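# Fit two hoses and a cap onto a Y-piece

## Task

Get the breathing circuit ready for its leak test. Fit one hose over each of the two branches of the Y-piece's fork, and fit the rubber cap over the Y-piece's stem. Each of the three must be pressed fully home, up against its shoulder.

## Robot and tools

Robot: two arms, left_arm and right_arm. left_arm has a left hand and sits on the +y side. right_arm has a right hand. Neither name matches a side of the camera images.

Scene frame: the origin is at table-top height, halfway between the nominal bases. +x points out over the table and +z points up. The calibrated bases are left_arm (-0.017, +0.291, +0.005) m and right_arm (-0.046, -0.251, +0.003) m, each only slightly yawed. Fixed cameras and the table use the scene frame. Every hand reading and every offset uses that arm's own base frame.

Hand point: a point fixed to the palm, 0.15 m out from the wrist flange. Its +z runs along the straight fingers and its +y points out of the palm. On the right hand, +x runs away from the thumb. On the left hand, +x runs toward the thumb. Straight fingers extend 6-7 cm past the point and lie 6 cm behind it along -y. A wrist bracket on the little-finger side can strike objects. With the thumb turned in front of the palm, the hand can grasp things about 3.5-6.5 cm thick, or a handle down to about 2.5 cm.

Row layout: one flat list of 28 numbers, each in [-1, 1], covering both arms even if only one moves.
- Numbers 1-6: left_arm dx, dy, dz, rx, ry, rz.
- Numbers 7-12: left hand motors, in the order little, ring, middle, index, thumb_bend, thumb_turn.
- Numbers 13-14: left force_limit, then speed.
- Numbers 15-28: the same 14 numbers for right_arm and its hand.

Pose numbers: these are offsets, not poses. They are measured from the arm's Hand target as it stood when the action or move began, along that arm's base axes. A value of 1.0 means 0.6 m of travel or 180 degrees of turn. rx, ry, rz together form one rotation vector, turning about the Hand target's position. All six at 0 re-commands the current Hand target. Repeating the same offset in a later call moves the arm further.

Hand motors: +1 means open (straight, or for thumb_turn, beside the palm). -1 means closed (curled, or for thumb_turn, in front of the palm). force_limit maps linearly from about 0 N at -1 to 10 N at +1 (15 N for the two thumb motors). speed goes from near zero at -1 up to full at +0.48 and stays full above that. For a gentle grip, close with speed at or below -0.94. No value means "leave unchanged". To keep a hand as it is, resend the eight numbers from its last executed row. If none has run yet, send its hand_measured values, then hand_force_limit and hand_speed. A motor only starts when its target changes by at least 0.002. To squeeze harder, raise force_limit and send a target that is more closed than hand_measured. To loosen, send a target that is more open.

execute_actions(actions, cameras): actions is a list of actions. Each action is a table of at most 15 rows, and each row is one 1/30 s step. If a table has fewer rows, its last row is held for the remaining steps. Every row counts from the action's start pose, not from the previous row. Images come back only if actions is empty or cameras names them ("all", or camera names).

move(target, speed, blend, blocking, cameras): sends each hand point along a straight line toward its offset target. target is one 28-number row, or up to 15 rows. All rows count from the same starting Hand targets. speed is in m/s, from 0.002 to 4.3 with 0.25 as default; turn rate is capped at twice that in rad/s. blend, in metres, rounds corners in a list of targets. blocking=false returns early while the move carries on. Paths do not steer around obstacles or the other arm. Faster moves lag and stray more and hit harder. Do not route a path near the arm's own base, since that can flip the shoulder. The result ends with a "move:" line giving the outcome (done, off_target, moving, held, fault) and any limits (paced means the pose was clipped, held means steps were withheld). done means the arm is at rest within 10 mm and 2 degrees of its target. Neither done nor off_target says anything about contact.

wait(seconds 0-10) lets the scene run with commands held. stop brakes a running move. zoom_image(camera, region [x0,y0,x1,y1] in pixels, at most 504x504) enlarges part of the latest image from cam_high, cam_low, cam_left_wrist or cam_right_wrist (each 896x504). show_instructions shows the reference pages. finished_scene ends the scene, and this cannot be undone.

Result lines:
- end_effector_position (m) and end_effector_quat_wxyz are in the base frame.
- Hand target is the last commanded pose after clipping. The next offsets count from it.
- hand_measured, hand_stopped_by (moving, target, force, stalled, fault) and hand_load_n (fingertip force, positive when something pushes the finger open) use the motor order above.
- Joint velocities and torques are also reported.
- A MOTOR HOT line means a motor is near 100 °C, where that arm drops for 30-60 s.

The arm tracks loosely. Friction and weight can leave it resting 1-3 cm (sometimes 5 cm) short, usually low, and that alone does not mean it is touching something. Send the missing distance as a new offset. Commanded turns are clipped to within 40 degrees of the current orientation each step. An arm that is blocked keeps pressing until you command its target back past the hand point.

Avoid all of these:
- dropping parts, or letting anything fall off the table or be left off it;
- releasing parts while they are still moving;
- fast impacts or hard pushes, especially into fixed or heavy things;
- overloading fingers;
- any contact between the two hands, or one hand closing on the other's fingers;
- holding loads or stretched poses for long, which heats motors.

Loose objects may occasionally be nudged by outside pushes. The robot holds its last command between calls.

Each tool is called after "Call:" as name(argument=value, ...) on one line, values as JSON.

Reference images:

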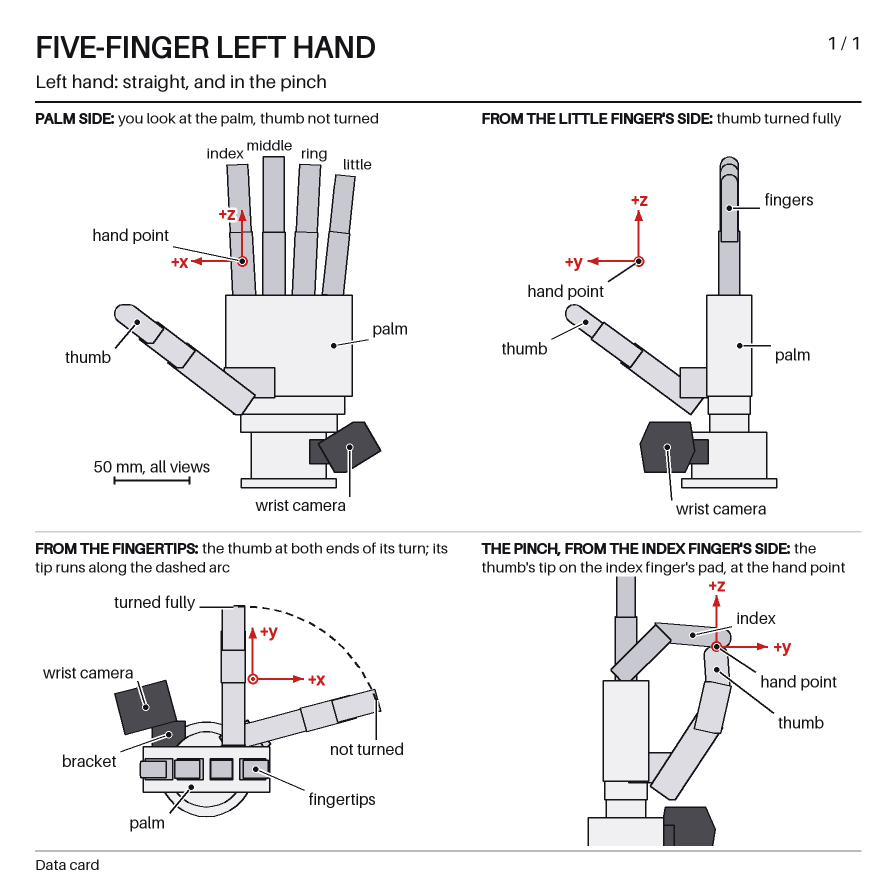

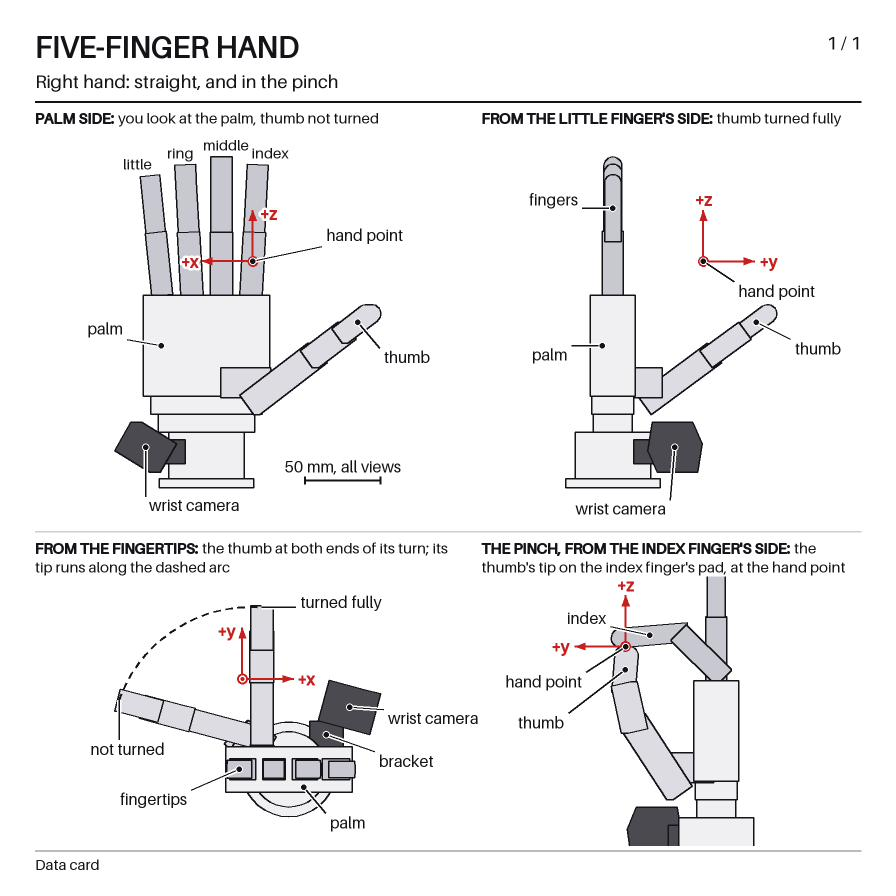

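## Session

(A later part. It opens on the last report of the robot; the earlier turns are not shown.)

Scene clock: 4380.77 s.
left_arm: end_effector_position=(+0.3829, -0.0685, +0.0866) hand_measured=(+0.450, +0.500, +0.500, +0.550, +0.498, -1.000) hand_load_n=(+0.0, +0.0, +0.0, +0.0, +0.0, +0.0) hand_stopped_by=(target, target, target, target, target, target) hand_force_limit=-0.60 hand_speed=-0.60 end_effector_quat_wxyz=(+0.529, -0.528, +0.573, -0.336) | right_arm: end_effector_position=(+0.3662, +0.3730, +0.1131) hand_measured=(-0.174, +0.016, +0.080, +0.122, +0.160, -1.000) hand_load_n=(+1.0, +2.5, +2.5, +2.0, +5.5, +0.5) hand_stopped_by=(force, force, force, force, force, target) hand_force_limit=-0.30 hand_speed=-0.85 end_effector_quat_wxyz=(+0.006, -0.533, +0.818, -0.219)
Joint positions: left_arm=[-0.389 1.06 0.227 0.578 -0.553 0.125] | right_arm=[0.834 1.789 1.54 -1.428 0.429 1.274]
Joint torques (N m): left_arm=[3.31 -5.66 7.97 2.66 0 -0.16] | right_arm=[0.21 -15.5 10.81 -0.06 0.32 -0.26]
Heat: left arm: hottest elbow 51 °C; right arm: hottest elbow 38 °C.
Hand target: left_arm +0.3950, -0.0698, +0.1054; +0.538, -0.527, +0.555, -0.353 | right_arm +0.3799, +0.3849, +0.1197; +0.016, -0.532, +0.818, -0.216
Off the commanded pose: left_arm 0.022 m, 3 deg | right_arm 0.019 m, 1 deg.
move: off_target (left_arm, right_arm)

Call:
move(target=[-0.006, 0.010, 0.0, 0, 0, 0, 0.45, 0.5, 0.5, 0.55, 0.5, -1, -0.6, -0.6, 0, 0, 0, 0, 0, 0, -0.45, -0.45, -0.45, -0.45, -0.25, -1, -0.3, -0.85], speed=0.06, cameras=["cam_left_wrist"])

Call:
zoom_image(camera="cam_left_wrist", region=[340, 100, 600, 300])

Scene clock: 4386.87 s.
left_arm: end_effector_position=(+0.3849, -0.0656, +0.0932) hand_measured=(+0.450, +0.500, +0.500, +0.550, +0.498, -1.000) hand_load_n=(+0.0, +0.0, +0.0, +0.0, +0.5, +0.5) hand_stopped_by=(target, target, target, target, target, target) hand_force_limit=-0.60 hand_speed=-0.60 end_effector_quat_wxyz=(+0.531, -0.528, +0.567, -0.344) | right_arm: end_effector_position=(+0.3674, +0.3744, +0.1148) hand_measured=(-0.174, +0.016, +0.080, +0.122, +0.160, -1.000) hand_load_n=(+1.0, +3.0, +2.5, +1.5, +4.5, +0.0) hand_stopped_by=(force, force, force, force, force, target) hand_force_limit=-0.30 hand_speed=-0.85 end_effector_quat_wxyz=(+0.008, -0.532, +0.818, -0.218)
Joint positions: left_arm=[-0.371 1.04 0.227 0.578 -0.534 0.125] | right_arm=[0.834 1.789 1.545 -1.428 0.429 1.274]
Joint torques (N m): left_arm=[2.96 -5.42 7.17 2.45 0.01 -0.11] | right_arm=[-0.32 -15.97 10.41 0.23 0.33 -0.24]
Heat: left arm: hottest elbow 50 °C; right arm: hottest elbow 38 °C.
Hand target: left_arm +0.3914, -0.0637, +0.1053; +0.539, -0.527, +0.555, -0.353 | right_arm +0.3799, +0.3848, +0.1197; +0.016, -0.532, +0.818, -0.216
Off the commanded pose: left_arm 0.014 m, 2 deg | right_arm 0.017 m, 1 deg.
move: off_target (left_arm, right_arm)
Images, in order (width x height): cam_left_wrist 896x504.

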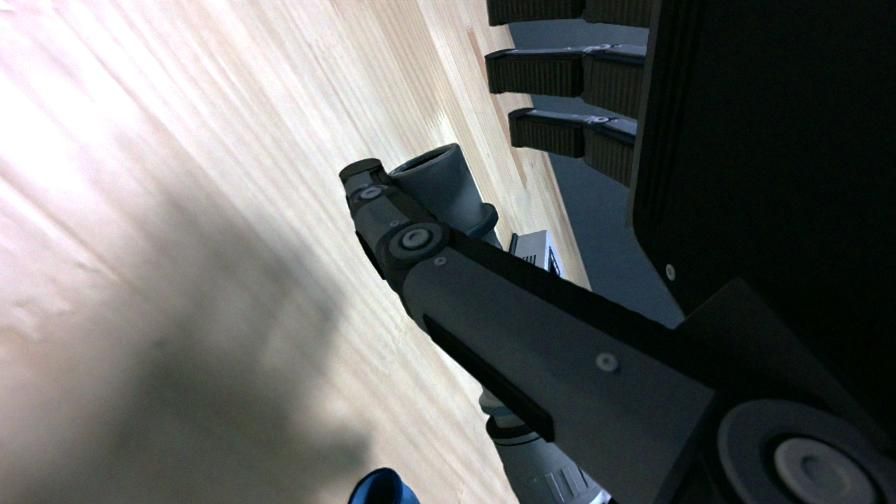

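Scaled by 1.938 from the camera's 896x504 image, which has a finer 1280x720 frame.

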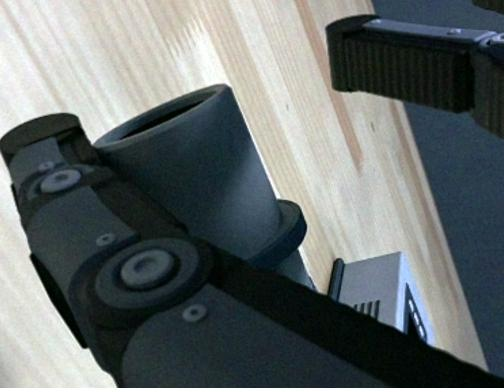

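Call:
move(target=[-0.003, 0.0, -0.013, 0, 0, 0, 0.45, 0.5, 0.5, 0.55, 0.5, -1, -0.6, -0.6, 0, 0, 0, 0, 0, 0, -0.45, -0.45, -0.45, -0.45, -0.25, -1, -0.3, -0.85], speed=0.06, cameras=["cam_left_wrist"])

Call:
zoom_image(camera="cam_left_wrist", region=[340, 100, 600, 300])

Scene clock: 4392.40 s.
left_arm: end_effector_position=(+0.3880, -0.0669, +0.0958) hand_measured=(+0.450, +0.500, +0.500, +0.550, +0.498, -1.000) hand_load_n=(+0.0, +0.0, +0.0, +0.0, +1.0, +0.0) hand_stopped_by=(target, target, target, target, target, target) hand_force_limit=-0.60 hand_speed=-0.60 end_effector_quat_wxyz=(+0.534, -0.527, +0.561, -0.350) | right_arm: end_effector_position=(+0.3675, +0.3744, +0.1148) hand_measured=(-0.174, +0.016, +0.080, +0.122, +0.160, -1.000) hand_load_n=(+0.0, +2.5, +3.0, +2.0, +3.5, -0.5) hand_stopped_by=(force, force, force, force, force, target) hand_force_limit=-0.30 hand_speed=-0.85 end_effector_quat_wxyz=(+0.008, -0.532, +0.818, -0.218)
Joint positions: left_arm=[-0.371 1.053 0.227 0.61 -0.534 0.125] | right_arm=[0.834 1.789 1.545 -1.428 0.429 1.274]
Joint torques (N m): left_arm=[2.73 -4.48 6.11 3 -0.09 -0.11] | right_arm=[-0.32 -15.44 10.48 0.08 0.27 -0.23]
Heat: left arm: hottest elbow 50 °C; right arm: hottest elbow 38 °C.
Hand target: left_arm +0.3896, -0.0638, +0.0977; +0.539, -0.527, +0.554, -0.353 | right_arm +0.3799, +0.3848, +0.1197; +0.016, -0.532, +0.818, -0.215
Off the commanded pose: left_arm 0.004 m, 1 deg | right_arm 0.017 m, 1 deg.
move: off_target (right_arm)
Images, in order (width x height): cam_left_wrist 896x504.

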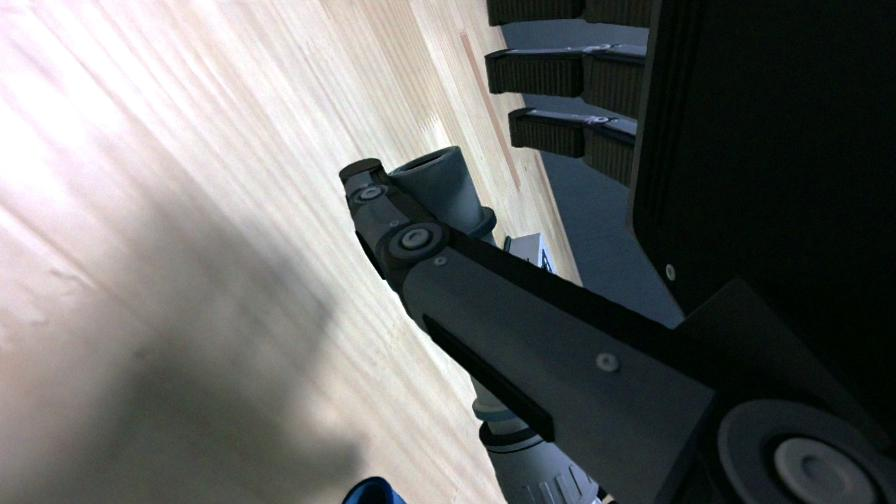

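Scaled by 1.938 from the camera's 896x504 image, which has a finer 1280x720 frame.

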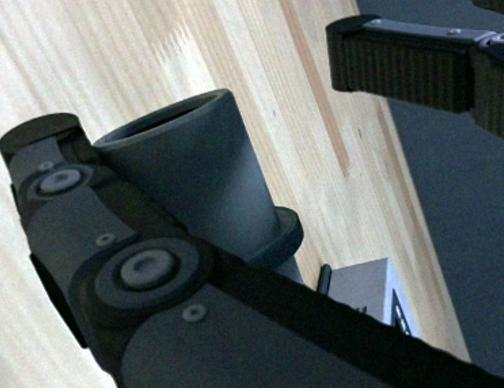

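Call:
move(target=[-0.004, 0.0, -0.02, 0, 0, 0, 0.45, 0.5, 0.5, 0.55, 0.5, -1, -0.6, -0.6, 0, 0, 0, 0, 0, 0, -0.45, -0.45, -0.45, -0.45, -0.25, -1, -0.3, -0.85], speed=0.06, cameras=["cam_left_wrist"])

Call:
zoom_image(camera="cam_left_wrist", region=[340, 100, 600, 300])

Scene clock: 4399.13 s.
left_arm: end_effector_position=(+0.3887, -0.0668, +0.0877) hand_measured=(+0.450, +0.500, +0.500, +0.550, +0.498, -1.000) hand_load_n=(+0.0, +0.0, +0.0, +0.0, +0.0, +0.0) hand_stopped_by=(target, target, target, target, target, target) hand_force_limit=-0.60 hand_speed=-0.60 end_effector_quat_wxyz=(+0.536, -0.526, +0.557, -0.353) | right_arm: end_effector_position=(+0.3675, +0.3743, +0.1147) hand_measured=(-0.174, +0.016, +0.080, +0.122, +0.160, -1.000) hand_load_n=(+0.0, +2.5, +2.5, +1.5, +4.0, -0.5) hand_stopped_by=(force, force, force, force, force, target) hand_force_limit=-0.30 hand_speed=-0.85 end_effector_quat_wxyz=(+0.008, -0.532, +0.818, -0.219)
Joint positions: left_arm=[-0.371 1.105 0.212 0.687 -0.536 0.125] | right_arm=[0.834 1.79 1.545 -1.428 0.43 1.274]
Joint torques (N m): left_arm=[2.32 -4.72 5.15 2.78 -0.16 -0.1] | right_arm=[0.32 -15.27 10.52 0.05 0.23 -0.25]
Heat: left arm: hottest elbow 49 °C; right arm: hottest elbow 38 °C.
Hand target: left_arm +0.3872, -0.0638, +0.0857; +0.539, -0.527, +0.554, -0.353 | right_arm +0.3799, +0.3848, +0.1195; +0.016, -0.533, +0.818, -0.216
Off the commanded pose: left_arm 0.004 m, 0 deg | right_arm 0.017 m, 1 deg.
move: off_target (right_arm)
Images, in order (width x height): cam_left_wrist 896x504.

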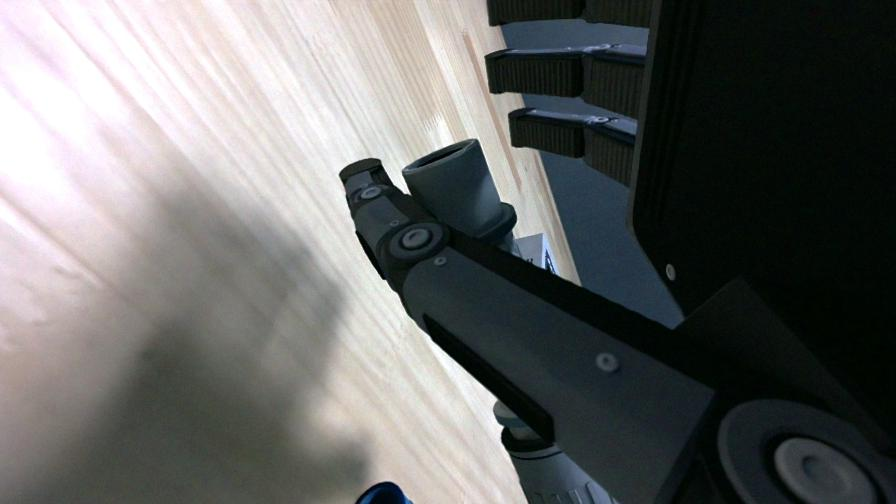

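Scaled by 1.938 from the camera's 896x504 image, which has a finer 1280x720 frame.

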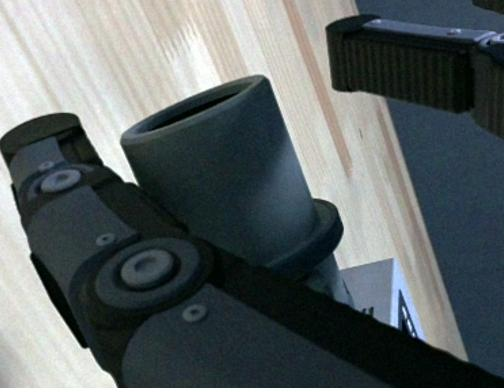

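Call:
move(target=[-0.019, -0.001, -0.001, 0, 0, 0, 0.45, 0.5, 0.5, 0.55, 0.5, -1, -0.6, -0.6, 0, 0, 0, 0, 0, 0, -0.45, -0.45, -0.45, -0.45, -0.25, -1, -0.3, -0.85], speed=0.06, cameras=["cam_left_wrist"])

Call:
zoom_image(camera="cam_left_wrist", region=[340, 100, 600, 300])

Scene clock: 4432.87 s.
left_arm: end_effector_position=(+0.3798, -0.0621, +0.0860) hand_measured=(+0.450, +0.500, +0.500, +0.550, +0.498, -1.000) hand_load_n=(+0.0, +0.0, +0.0, +0.0, +0.0, +0.0) hand_stopped_by=(target, target, target, target, target, target) hand_force_limit=-0.60 hand_speed=-0.60 end_effector_quat_wxyz=(+0.540, -0.529, +0.554, -0.350) | right_arm: end_effector_position=(+0.3675, +0.3743, +0.1147) hand_measured=(-0.174, +0.016, +0.080, +0.122, +0.160, -1.000) hand_load_n=(+0.0, +2.0, +2.5, +1.5, +4.0, -0.5) hand_stopped_by=(force, force, force, force, force, target) hand_force_limit=-0.30 hand_speed=-0.85 end_effector_quat_wxyz=(+0.008, -0.532, +0.818, -0.219)
Joint positions: left_arm=[-0.378 1.079 0.187 0.687 -0.557 0.125] | right_arm=[0.834 1.79 1.545 -1.428 0.43 1.274]
Joint torques (N m): left_arm=[1.14 -5.77 5.23 1.98 -0.2 -0.15] | right_arm=[-0.26 -15.79 10.59 0.05 0.28 -0.27]
Motor temperatures (°C): left_arm=[19 20 44 18 18 19] | right_arm=[18 24 38 17 20 20]
Heat: left arm: hottest elbow 44 °C; right arm: hottest elbow 38 °C.
Hand target: left_arm +0.3758, -0.0644, +0.0850; +0.539, -0.527, +0.555, -0.353 | right_arm +0.3799, +0.3848, +0.1195; +0.016, -0.533, +0.818, -0.216
Off the commanded pose: left_arm 0.005 m, 0 deg | right_arm 0.017 m, 1 deg.
move: off_target (right_arm)
Images, in order (width x height): cam_left_wrist 896x504.

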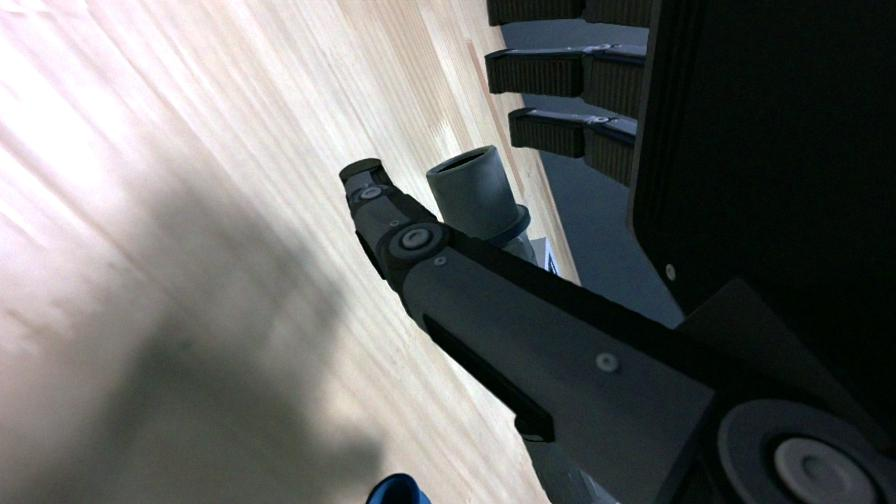

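Scaled by 1.938 from the camera's 896x504 image, which has a finer 1280x720 frame.

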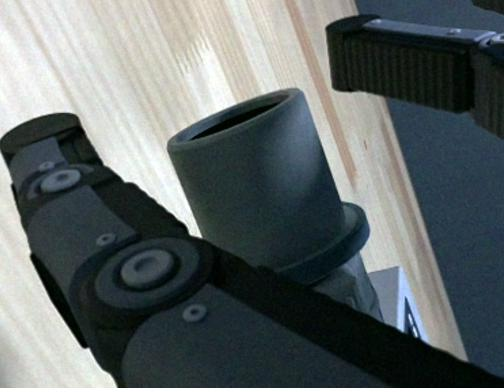

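Call:
move(target=[-0.001, -0.012, 0.0, 0, 0, 0, 0.45, 0.5, 0.5, 0.55, 0.5, -1, -0.6, -0.6, 0, 0, 0, 0, 0, 0, -0.45, -0.45, -0.45, -0.45, -0.25, -1, -0.3, -0.85], speed=0.06, cameras=["cam_left_wrist", "cam_low"])

Call:
zoom_image(camera="cam_left_wrist", region=[340, 100, 600, 300])

Call:
zoom_image(camera="cam_low", region=[500, 170, 660, 290])

Scene clock: 4440.07 s.
left_arm: end_effector_position=(+0.3774, -0.0683, +0.0865) hand_measured=(+0.450, +0.500, +0.500, +0.550, +0.498, -1.000) hand_load_n=(+0.0, +0.0, +0.0, +0.0, +0.0, +0.0) hand_stopped_by=(target, target, target, target, target, target) hand_force_limit=-0.60 hand_speed=-0.60 end_effector_quat_wxyz=(+0.542, -0.526, +0.554, -0.349) | right_arm: end_effector_position=(+0.3675, +0.3743, +0.1147) hand_measured=(-0.174, +0.016, +0.080, +0.122, +0.160, -1.000) hand_load_n=(+0.0, +2.5, +2.0, +1.5, +4.0, -0.5) hand_stopped_by=(force, force, force, force, force, target) hand_force_limit=-0.30 hand_speed=-0.85 end_effector_quat_wxyz=(+0.008, -0.532, +0.818, -0.219)
Joint positions: left_arm=[-0.411 1.079 0.187 0.687 -0.588 0.125] | right_arm=[0.834 1.79 1.545 -1.428 0.43 1.274]
Joint torques (N m): left_arm=[1.61 -4.6 5.41 1.96 -0.2 -0.24] | right_arm=[-0.03 -15.44 10.63 0.03 0.26 -0.24]
Heat: left arm: hottest elbow 44 °C; right arm: hottest elbow 38 °C.
Hand target: left_arm +0.3753, -0.0716, +0.0851; +0.539, -0.527, +0.555, -0.353 | right_arm +0.3799, +0.3848, +0.1195; +0.016, -0.533, +0.818, -0.216
Off the commanded pose: left_arm 0.004 m, 1 deg | right_arm 0.017 m, 1 deg.
move: off_target (right_arm)
Images, in order (width x height): cam_low 896x504, cam_left_wrist 896x504.

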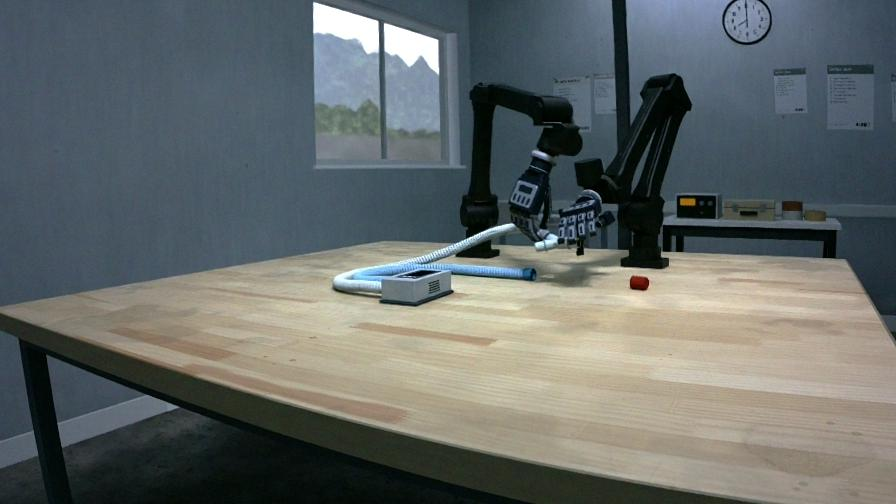

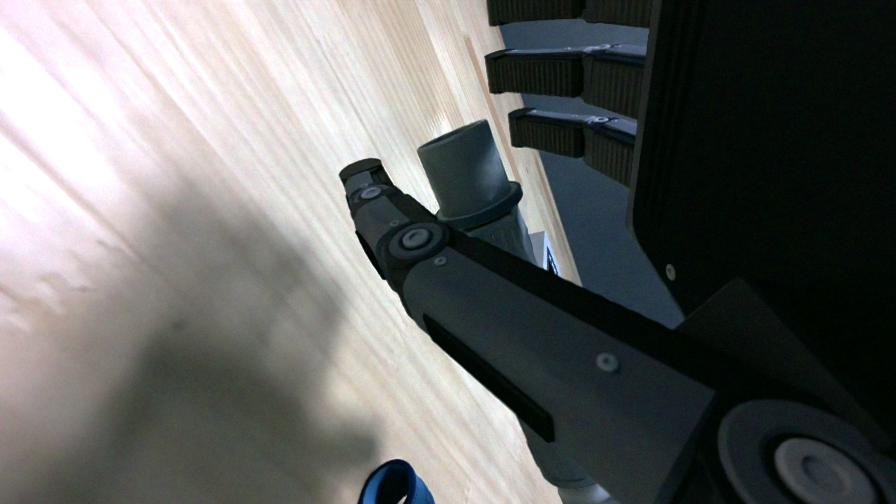

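Scaled by 1.938 from the camera's 896x504 image, which has a finer 1280x720 frame.

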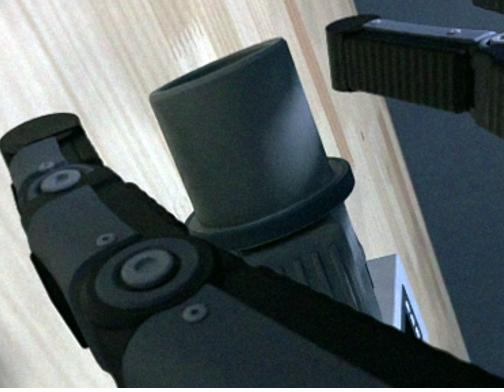

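Scaled by 3.150 from the camera's 896x504 image, which has a finer 1280x720 frame.

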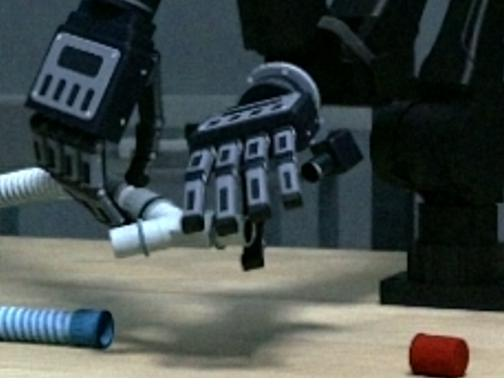

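Call:
move(target=[-0.014, 0.001, 0.002, 0, 0, 0, 0.45, 0.5, 0.5, 0.55, 0.5, -1, -0.6, -0.6, 0, 0, 0, 0, 0, 0, -0.45, -0.45, -0.45, -0.45, -0.25, -1, -0.3, -0.85], speed=0.06, cameras=["cam_left_wrist"])

Call:
zoom_image(camera="cam_left_wrist", region=[340, 100, 600, 300])

Scene clock: 4452.90 s.
left_arm: end_effector_position=(+0.3717, -0.0686, +0.0897) hand_measured=(+0.450, +0.500, +0.500, +0.550, +0.498, -1.000) hand_load_n=(+0.0, +0.0, +0.0, +0.0, +0.0, +0.0) hand_stopped_by=(target, target, target, target, target, target) hand_force_limit=-0.60 hand_speed=-0.60 end_effector_quat_wxyz=(+0.544, -0.525, +0.553, -0.351) | right_arm: end_effector_position=(+0.3675, +0.3743, +0.1147) hand_measured=(-0.174, +0.016, +0.080, +0.122, +0.160, -1.000) hand_load_n=(+0.0, +2.5, +2.5, +1.5, +4.0, -0.5) hand_stopped_by=(force, force, force, force, force, target) hand_force_limit=-0.30 hand_speed=-0.85 end_effector_quat_wxyz=(+0.008, -0.532, +0.818, -0.219)
Joint positions: left_arm=[-0.424 1.042 0.177 0.667 -0.602 0.125] | right_arm=[0.834 1.79 1.545 -1.428 0.43 1.274]
Joint torques (N m): left_arm=[1.2 -4.95 5.31 1.48 -0.13 -0.24] | right_arm=[-0.15 -15.62 10.39 0.17 0.28 -0.24]
Heat: left arm: hottest elbow 44 °C; right arm: hottest elbow 39 °C.
Hand target: left_arm +0.3669, -0.0710, +0.0864; +0.539, -0.527, +0.554, -0.353 | right_arm +0.3799, +0.3848, +0.1195; +0.016, -0.533, +0.818, -0.216
Off the commanded pose: left_arm 0.006 m, 1 deg | right_arm 0.017 m, 1 deg.
move: off_target (right_arm)
Images, in order (width x height): cam_left_wrist 896x504.

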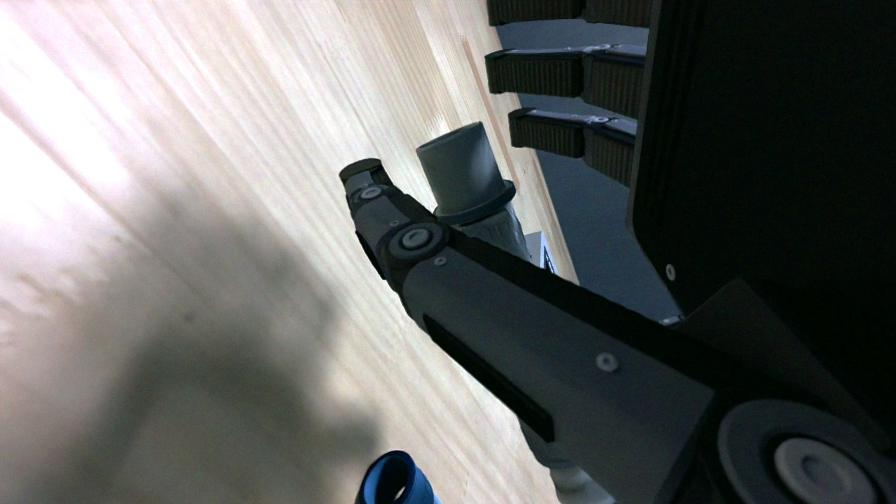

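Scaled by 1.938 from the camera's 896x504 image, which has a finer 1280x720 frame.

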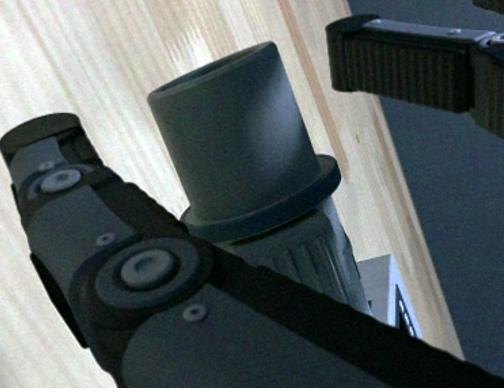

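Call:
move(target=[0, 0, 0, 0, 0, 0, 0.45, 0.5, 0.5, -0.45, -0.25, -1, -0.5, -0.85, 0, 0, 0, 0, 0, 0, -0.45, -0.45, -0.45, -0.45, -0.25, -1, -0.3, -0.85], speed=0.06, cameras=["cam_left_wrist", "cam_low"])

Call:
zoom_image(camera="cam_left_wrist", region=[340, 100, 600, 300])

Call:
zoom_image(camera="cam_low", region=[500, 170, 660, 290])

Scene clock: 4465.40 s.
left_arm: end_effector_position=(+0.3714, -0.0685, +0.0892) hand_measured=(+0.450, +0.500, +0.500, -0.044, +0.194, -1.000) hand_load_n=(+0.0, +0.0, +0.0, +3.0, +4.0, -0.5) hand_stopped_by=(target, target, target, force, force, target) hand_force_limit=-0.50 hand_speed=-0.85 end_effector_quat_wxyz=(+0.543, -0.526, +0.553, -0.350) | right_arm: end_effector_position=(+0.3675, +0.3744, +0.1146) hand_measured=(-0.174, +0.016, +0.080, +0.122, +0.160, -1.000) hand_load_n=(+0.0, +2.0, +2.0, +1.0, +3.5, -0.5) hand_stopped_by=(force, force, force, force, force, target) hand_force_limit=-0.30 hand_speed=-0.85 end_effector_quat_wxyz=(+0.008, -0.532, +0.818, -0.218)
Joint positions: left_arm=[-0.425 1.042 0.177 0.664 -0.603 0.123] | right_arm=[0.834 1.79 1.545 -1.428 0.429 1.274]
Joint torques (N m): left_arm=[0.67 -5.13 5.29 1.65 -0.1 -0.26] | right_arm=[-0.09 -15.44 10.63 0.05 0.28 -0.27]
Heat: left arm: hottest elbow 43 °C; right arm: hottest elbow 39 °C.
Hand target: left_arm +0.3669, -0.0711, +0.0864; +0.539, -0.527, +0.555, -0.353 | right_arm +0.3799, +0.3848, +0.1195; +0.016, -0.533, +0.818, -0.216
Off the commanded pose: left_arm 0.006 m, 1 deg | right_arm 0.017 m, 1 deg.
move: off_target (right_arm)
Images, in order (width x height): cam_low 896x504, cam_left_wrist 896x504.

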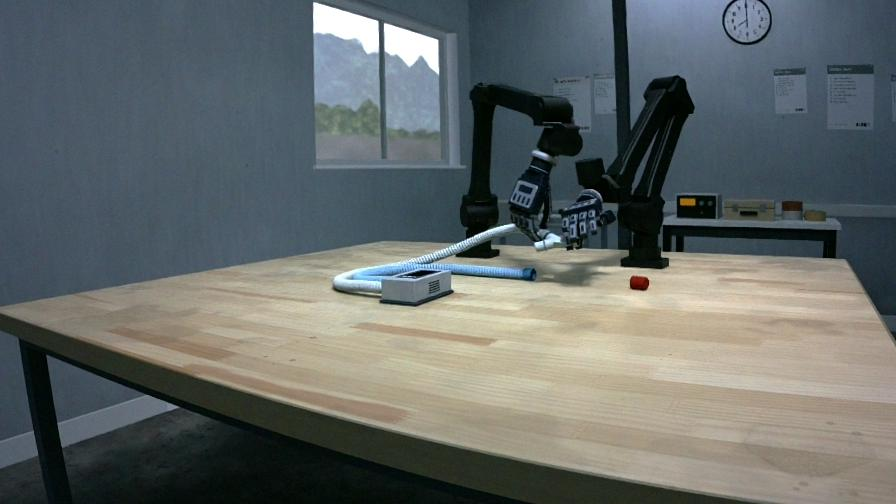

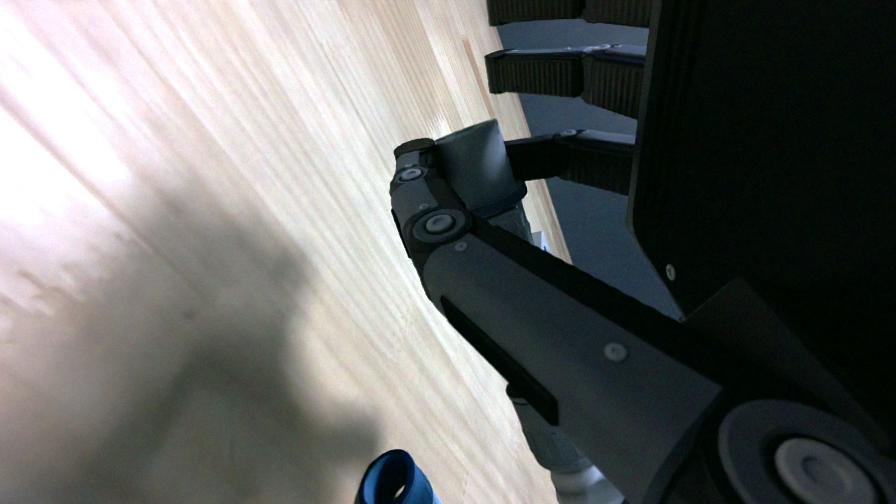

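Scaled by 1.938 from the camera's 896x504 image, which has a finer 1280x720 frame.

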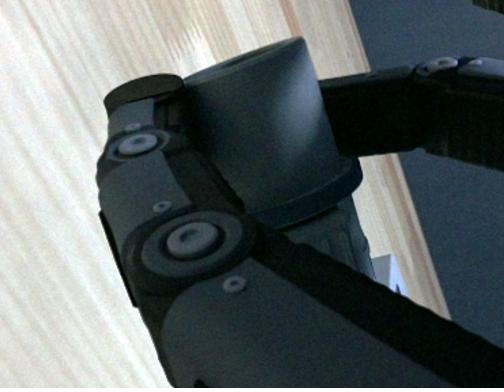

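Scaled by 3.150 from the camera's 896x504 image, which has a finer 1280x720 frame.

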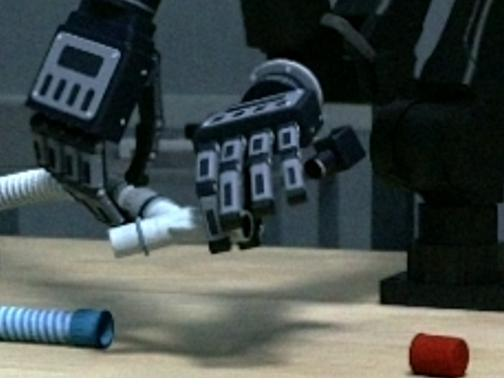

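Call:
move(target=[0, 0, 0, 0, 0, 0, 0.45, 0.5, 0.5, -0.6, -0.35, -1, 0.2, -0.85, 0, 0, 0, 0, 0, 0, -0.45, -0.45, -0.45, -0.45, -0.25, -1, -0.3, -0.85], speed=0.06)

Scene clock: 4488.50 s.
left_arm: end_effector_position=(+0.3713, -0.0683, +0.0892) hand_measured=(+0.450, +0.500, +0.500, -0.250, +0.072, -1.000) hand_load_n=(+0.0, +0.0, -0.5, +7.0, +9.5, +0.0) hand_stopped_by=(target, target, target, force, force, target) hand_force_limit=0.20 hand_speed=-0.85 end_effector_quat_wxyz=(+0.544, -0.526, +0.553, -0.350) | right_arm: end_effector_position=(+0.3673, +0.3742, +0.1147) hand_measured=(-0.174, +0.016, +0.080, +0.122, +0.160, -1.000) hand_load_n=(+0.0, +0.0, +0.5, +0.0, +0.0, +0.0) hand_stopped_by=(force, force, force, force, force, target) hand_force_limit=-0.30 hand_speed=-0.85 end_effector_quat_wxyz=(+0.008, -0.533, +0.817, -0.218)
Joint positions: left_arm=[-0.425 1.042 0.177 0.664 -0.605 0.123] | right_arm=[0.834 1.79 1.545 -1.429 0.429 1.272]
Joint torques (N m): left_arm=[1.08 -4.95 5.35 1.7 -0.05 -0.24] | right_arm=[-0.56 -16.26 10.59 0.06 0.29 -0.27]
Heat: left arm: hottest elbow 43 °C; right arm: hottest elbow 39 °C.
Hand target: left_arm +0.3669, -0.0710, +0.0863; +0.539, -0.527, +0.555, -0.353 | right_arm +0.3799, +0.3848, +0.1196; +0.016, -0.533, +0.818, -0.216
Off the commanded pose: left_arm 0.006 m, 1 deg | right_arm 0.017 m, 1 deg.
move: off_target (right_arm)

Call:
wait(seconds=0, cameras=["cam_left_wrist", "cam_right_wrist", "cam_low"])

Call:
zoom_image(camera="cam_right_wrist", region=[340, 100, 600, 500])

Call:
zoom_image(camera="cam_left_wrist", region=[340, 100, 650, 504])

Call:
zoom_image(camera="cam_low", region=[500, 170, 660, 290])

Scene clock: 4494.33 s.
left_arm: end_effector_position=(+0.3713, -0.0683, +0.0892) hand_measured=(+0.450, +0.500, +0.500, -0.250, +0.072, -1.000) hand_load_n=(+0.0, +0.0, +0.0, +7.0, +9.5, +0.0) hand_stopped_by=(target, target, target, force, force, target) hand_force_limit=0.20 hand_speed=-0.85 end_effector_quat_wxyz=(+0.544, -0.526, +0.553, -0.350) | right_arm: end_effector_position=(+0.3673, +0.3742, +0.1147) hand_measured=(-0.174, +0.016, +0.080, +0.122, +0.160, -1.000) hand_load_n=(+0.0, +0.0, +0.0, +0.0, +0.0, +0.0) hand_stopped_by=(force, force, force, force, force, target) hand_force_limit=-0.30 hand_speed=-0.85 end_effector_quat_wxyz=(+0.008, -0.533, +0.817, -0.218)
Joint positions: left_arm=[-0.425 1.042 0.177 0.664 -0.605 0.123] | right_arm=[0.834 1.79 1.545 -1.429 0.429 1.272]
Joint torques (N m): left_arm=[1.14 -4.95 5.35 1.69 -0.09 -0.27] | right_arm=[0.03 -15.38 10.61 -0.03 0.25 -0.23]
Heat: left arm: hottest elbow 43 °C; right arm: hottest elbow 39 °C.
Hand target: left_arm +0.3669, -0.0710, +0.0863; +0.539, -0.527, +0.555, -0.353 | right_arm +0.3799, +0.3848, +0.1196; +0.016, -0.533, +0.818, -0.216
Off the commanded pose: left_arm 0.006 m, 1 deg | right_arm 0.017 m, 1 deg.
Images, in order (width x height): cam_low 896x504, cam_left_wrist 896x504, cam_right_wrist 896x504.

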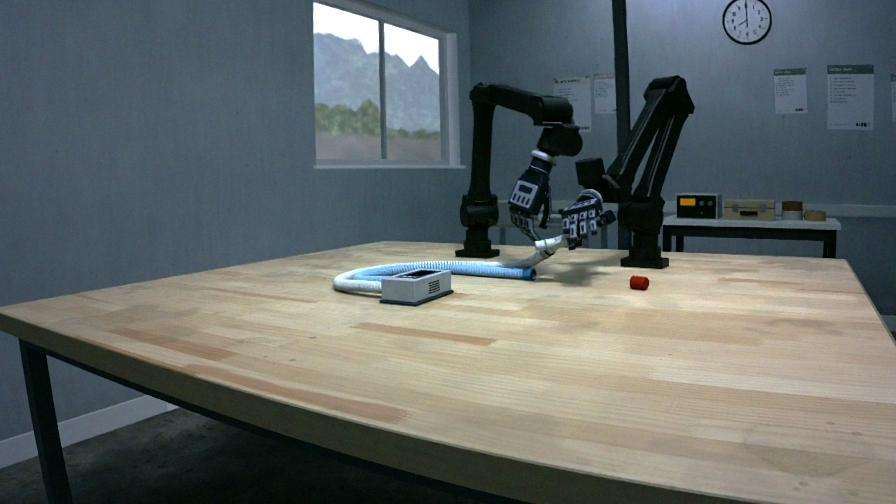

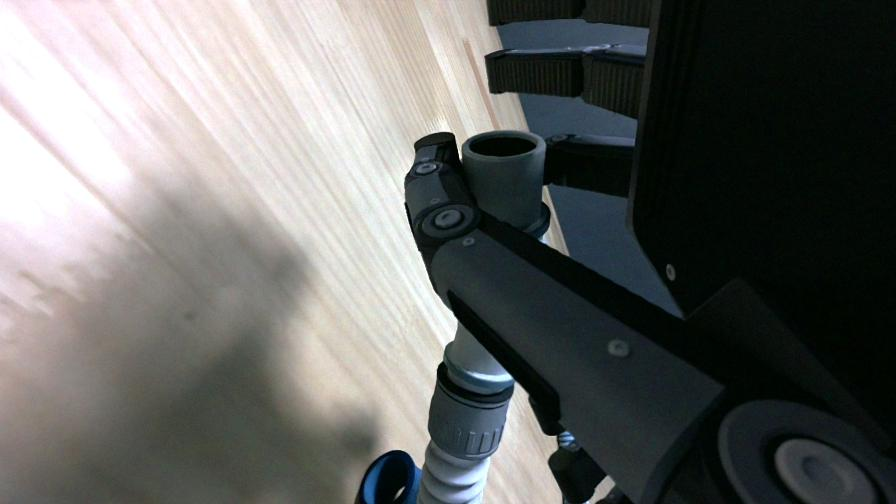

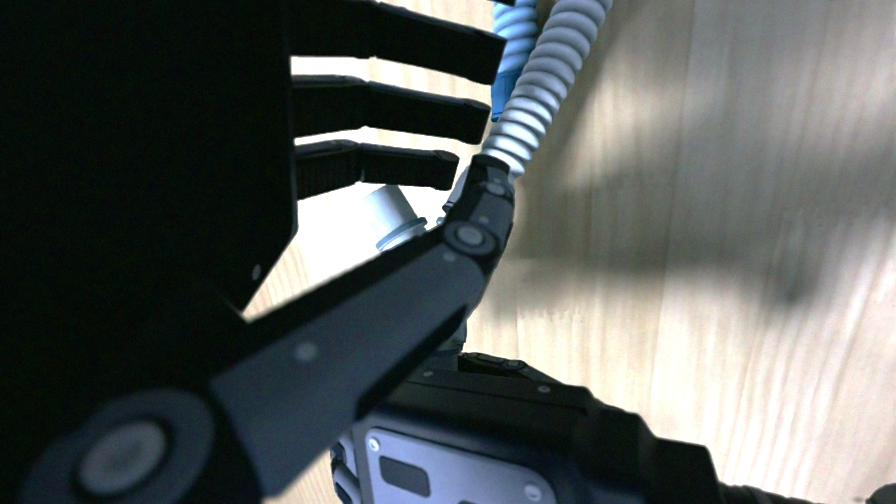

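Scaled by 1.260 from the camera's 896x504 image, which has a finer 1280x720 frame.

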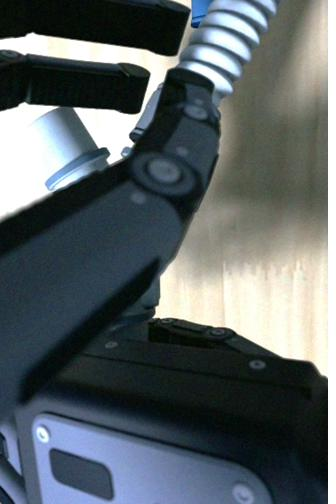

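Scaled by 1.248 from the camera's 896x504 image, which has a finer 1280x720 frame.

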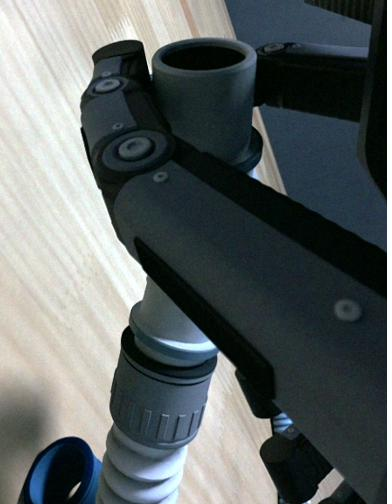

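Scaled by 3.150 from the camera's 896x504 image, which has a finer 1280x720 frame.

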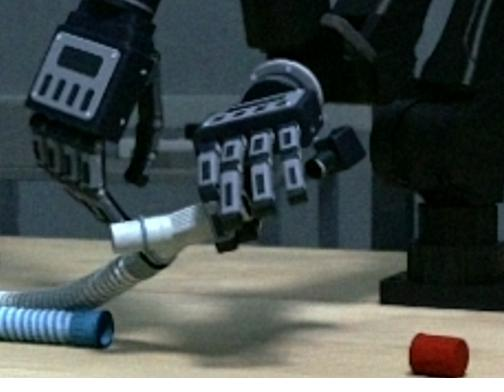

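Call:
move(target=[[0, 0, 0, 0, 0, 0, 0.45, 0.5, 0.5, -0.6, -0.35, -1, 0.2, -0.85, 0, 0, 0, 0, 0, 0, 0.5, 0.5, 0.5, 0.55, 0.5, -1, -0.3, -0.6], [0, 0, 0, 0, 0, 0, 0.45, 0.5, 0.5, -0.6, -0.35, -1, 0.2, -0.85, -0.01, 0.0, 0.10, 0, 0, 0, 0.5, 0.5, 0.5, 0.55, 0.5, -1, -0.3, -0.6]], speed=0.1, cameras=["cam_left_wrist", "cam_right_wrist", "cam_low"])

Call:
zoom_image(camera="cam_low", region=[500, 150, 660, 290])

Scene clock: 4607.13 s.
left_arm: end_effector_position=(+0.3713, -0.0683, +0.0892) hand_measured=(+0.450, +0.500, +0.500, -0.250, +0.072, -1.000) hand_load_n=(+0.0, +0.0, +0.0, +7.0, +9.5, -0.5) hand_stopped_by=(target, target, target, force, force, target) hand_force_limit=0.20 hand_speed=-0.85 end_effector_quat_wxyz=(+0.544, -0.526, +0.553, -0.350) | right_arm: end_effector_position=(+0.3663, +0.3731, +0.1609) hand_measured=(+0.500, +0.500, +0.500, +0.550, +0.500, -1.000) hand_load_n=(+0.0, +0.0, +0.0, +0.0, +0.0, +0.0) hand_stopped_by=(target, target, target, target, target, target) hand_force_limit=-0.30 hand_speed=-0.60 end_effector_quat_wxyz=(-0.004, -0.535, +0.815, -0.222)
Joint positions: left_arm=[-0.425 1.042 0.177 0.664 -0.605 0.123] | right_arm=[0.834 1.782 1.655 -1.573 0.429 1.272]
Joint torques (N m): left_arm=[1.2 -5.13 5.34 1.76 -0.07 -0.23] | right_arm=[0.5 -18.37 10.69 -0.16 0.28 -0.17]
Heat: left arm: hottest elbow 41 °C; right arm: hottest elbow 39 °C.
Hand target: left_arm +0.3669, -0.0710, +0.0863; +0.539, -0.527, +0.555, -0.353 | right_arm +0.3739, +0.3848, +0.1797; +0.016, -0.533, +0.818, -0.216
Off the commanded pose: left_arm 0.006 m, 1 deg | right_arm 0.023 m, 2 deg.
move: off_target (right_arm)
Images, in order (width x height): cam_low 896x504, cam_left_wrist 896x504, cam_right_wrist 896x504.

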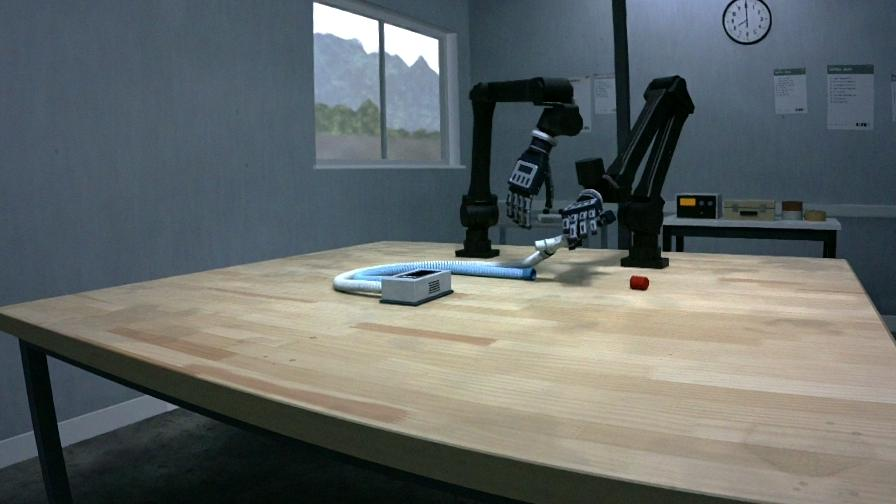

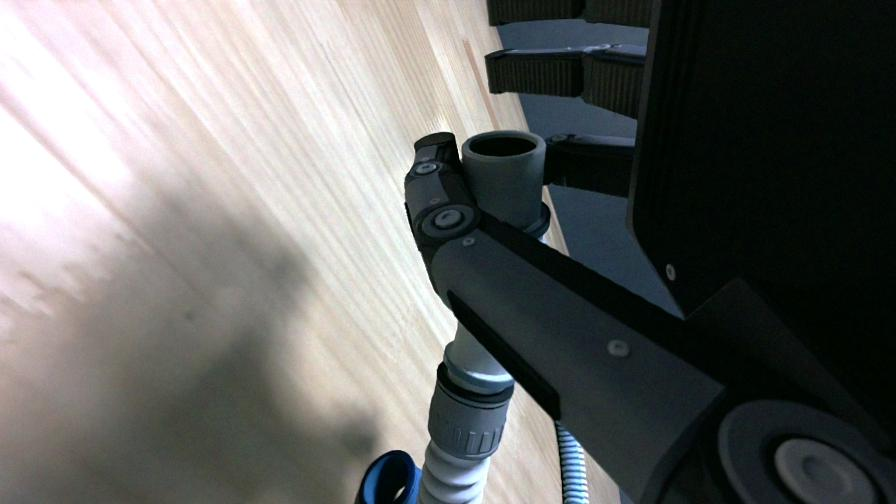

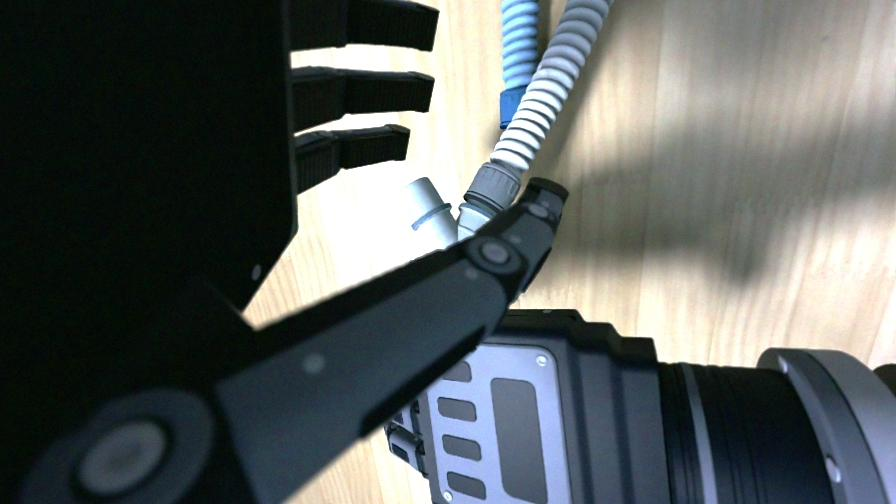

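Scaled by 3.150 from the camera's 896x504 image, which has a finer 1280x720 frame.

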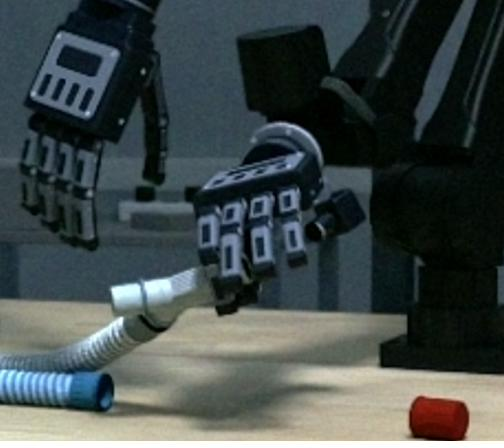

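Call:
zoom_image(camera="cam_right_wrist", region=[380, 130, 600, 310])

Scaled by 2.291 from the camera's 896x504 image, which has a finer 1280x720 frame.

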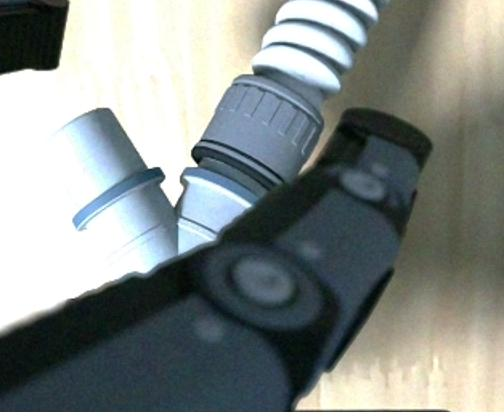

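Call:
zoom_image(camera="cam_low", region=[520, 220, 590, 275])

Scaled by 7.200 from the camera's 896x504 image, which has a finer 1280x720 frame.

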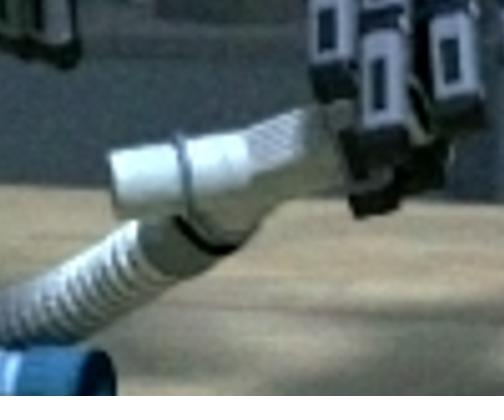

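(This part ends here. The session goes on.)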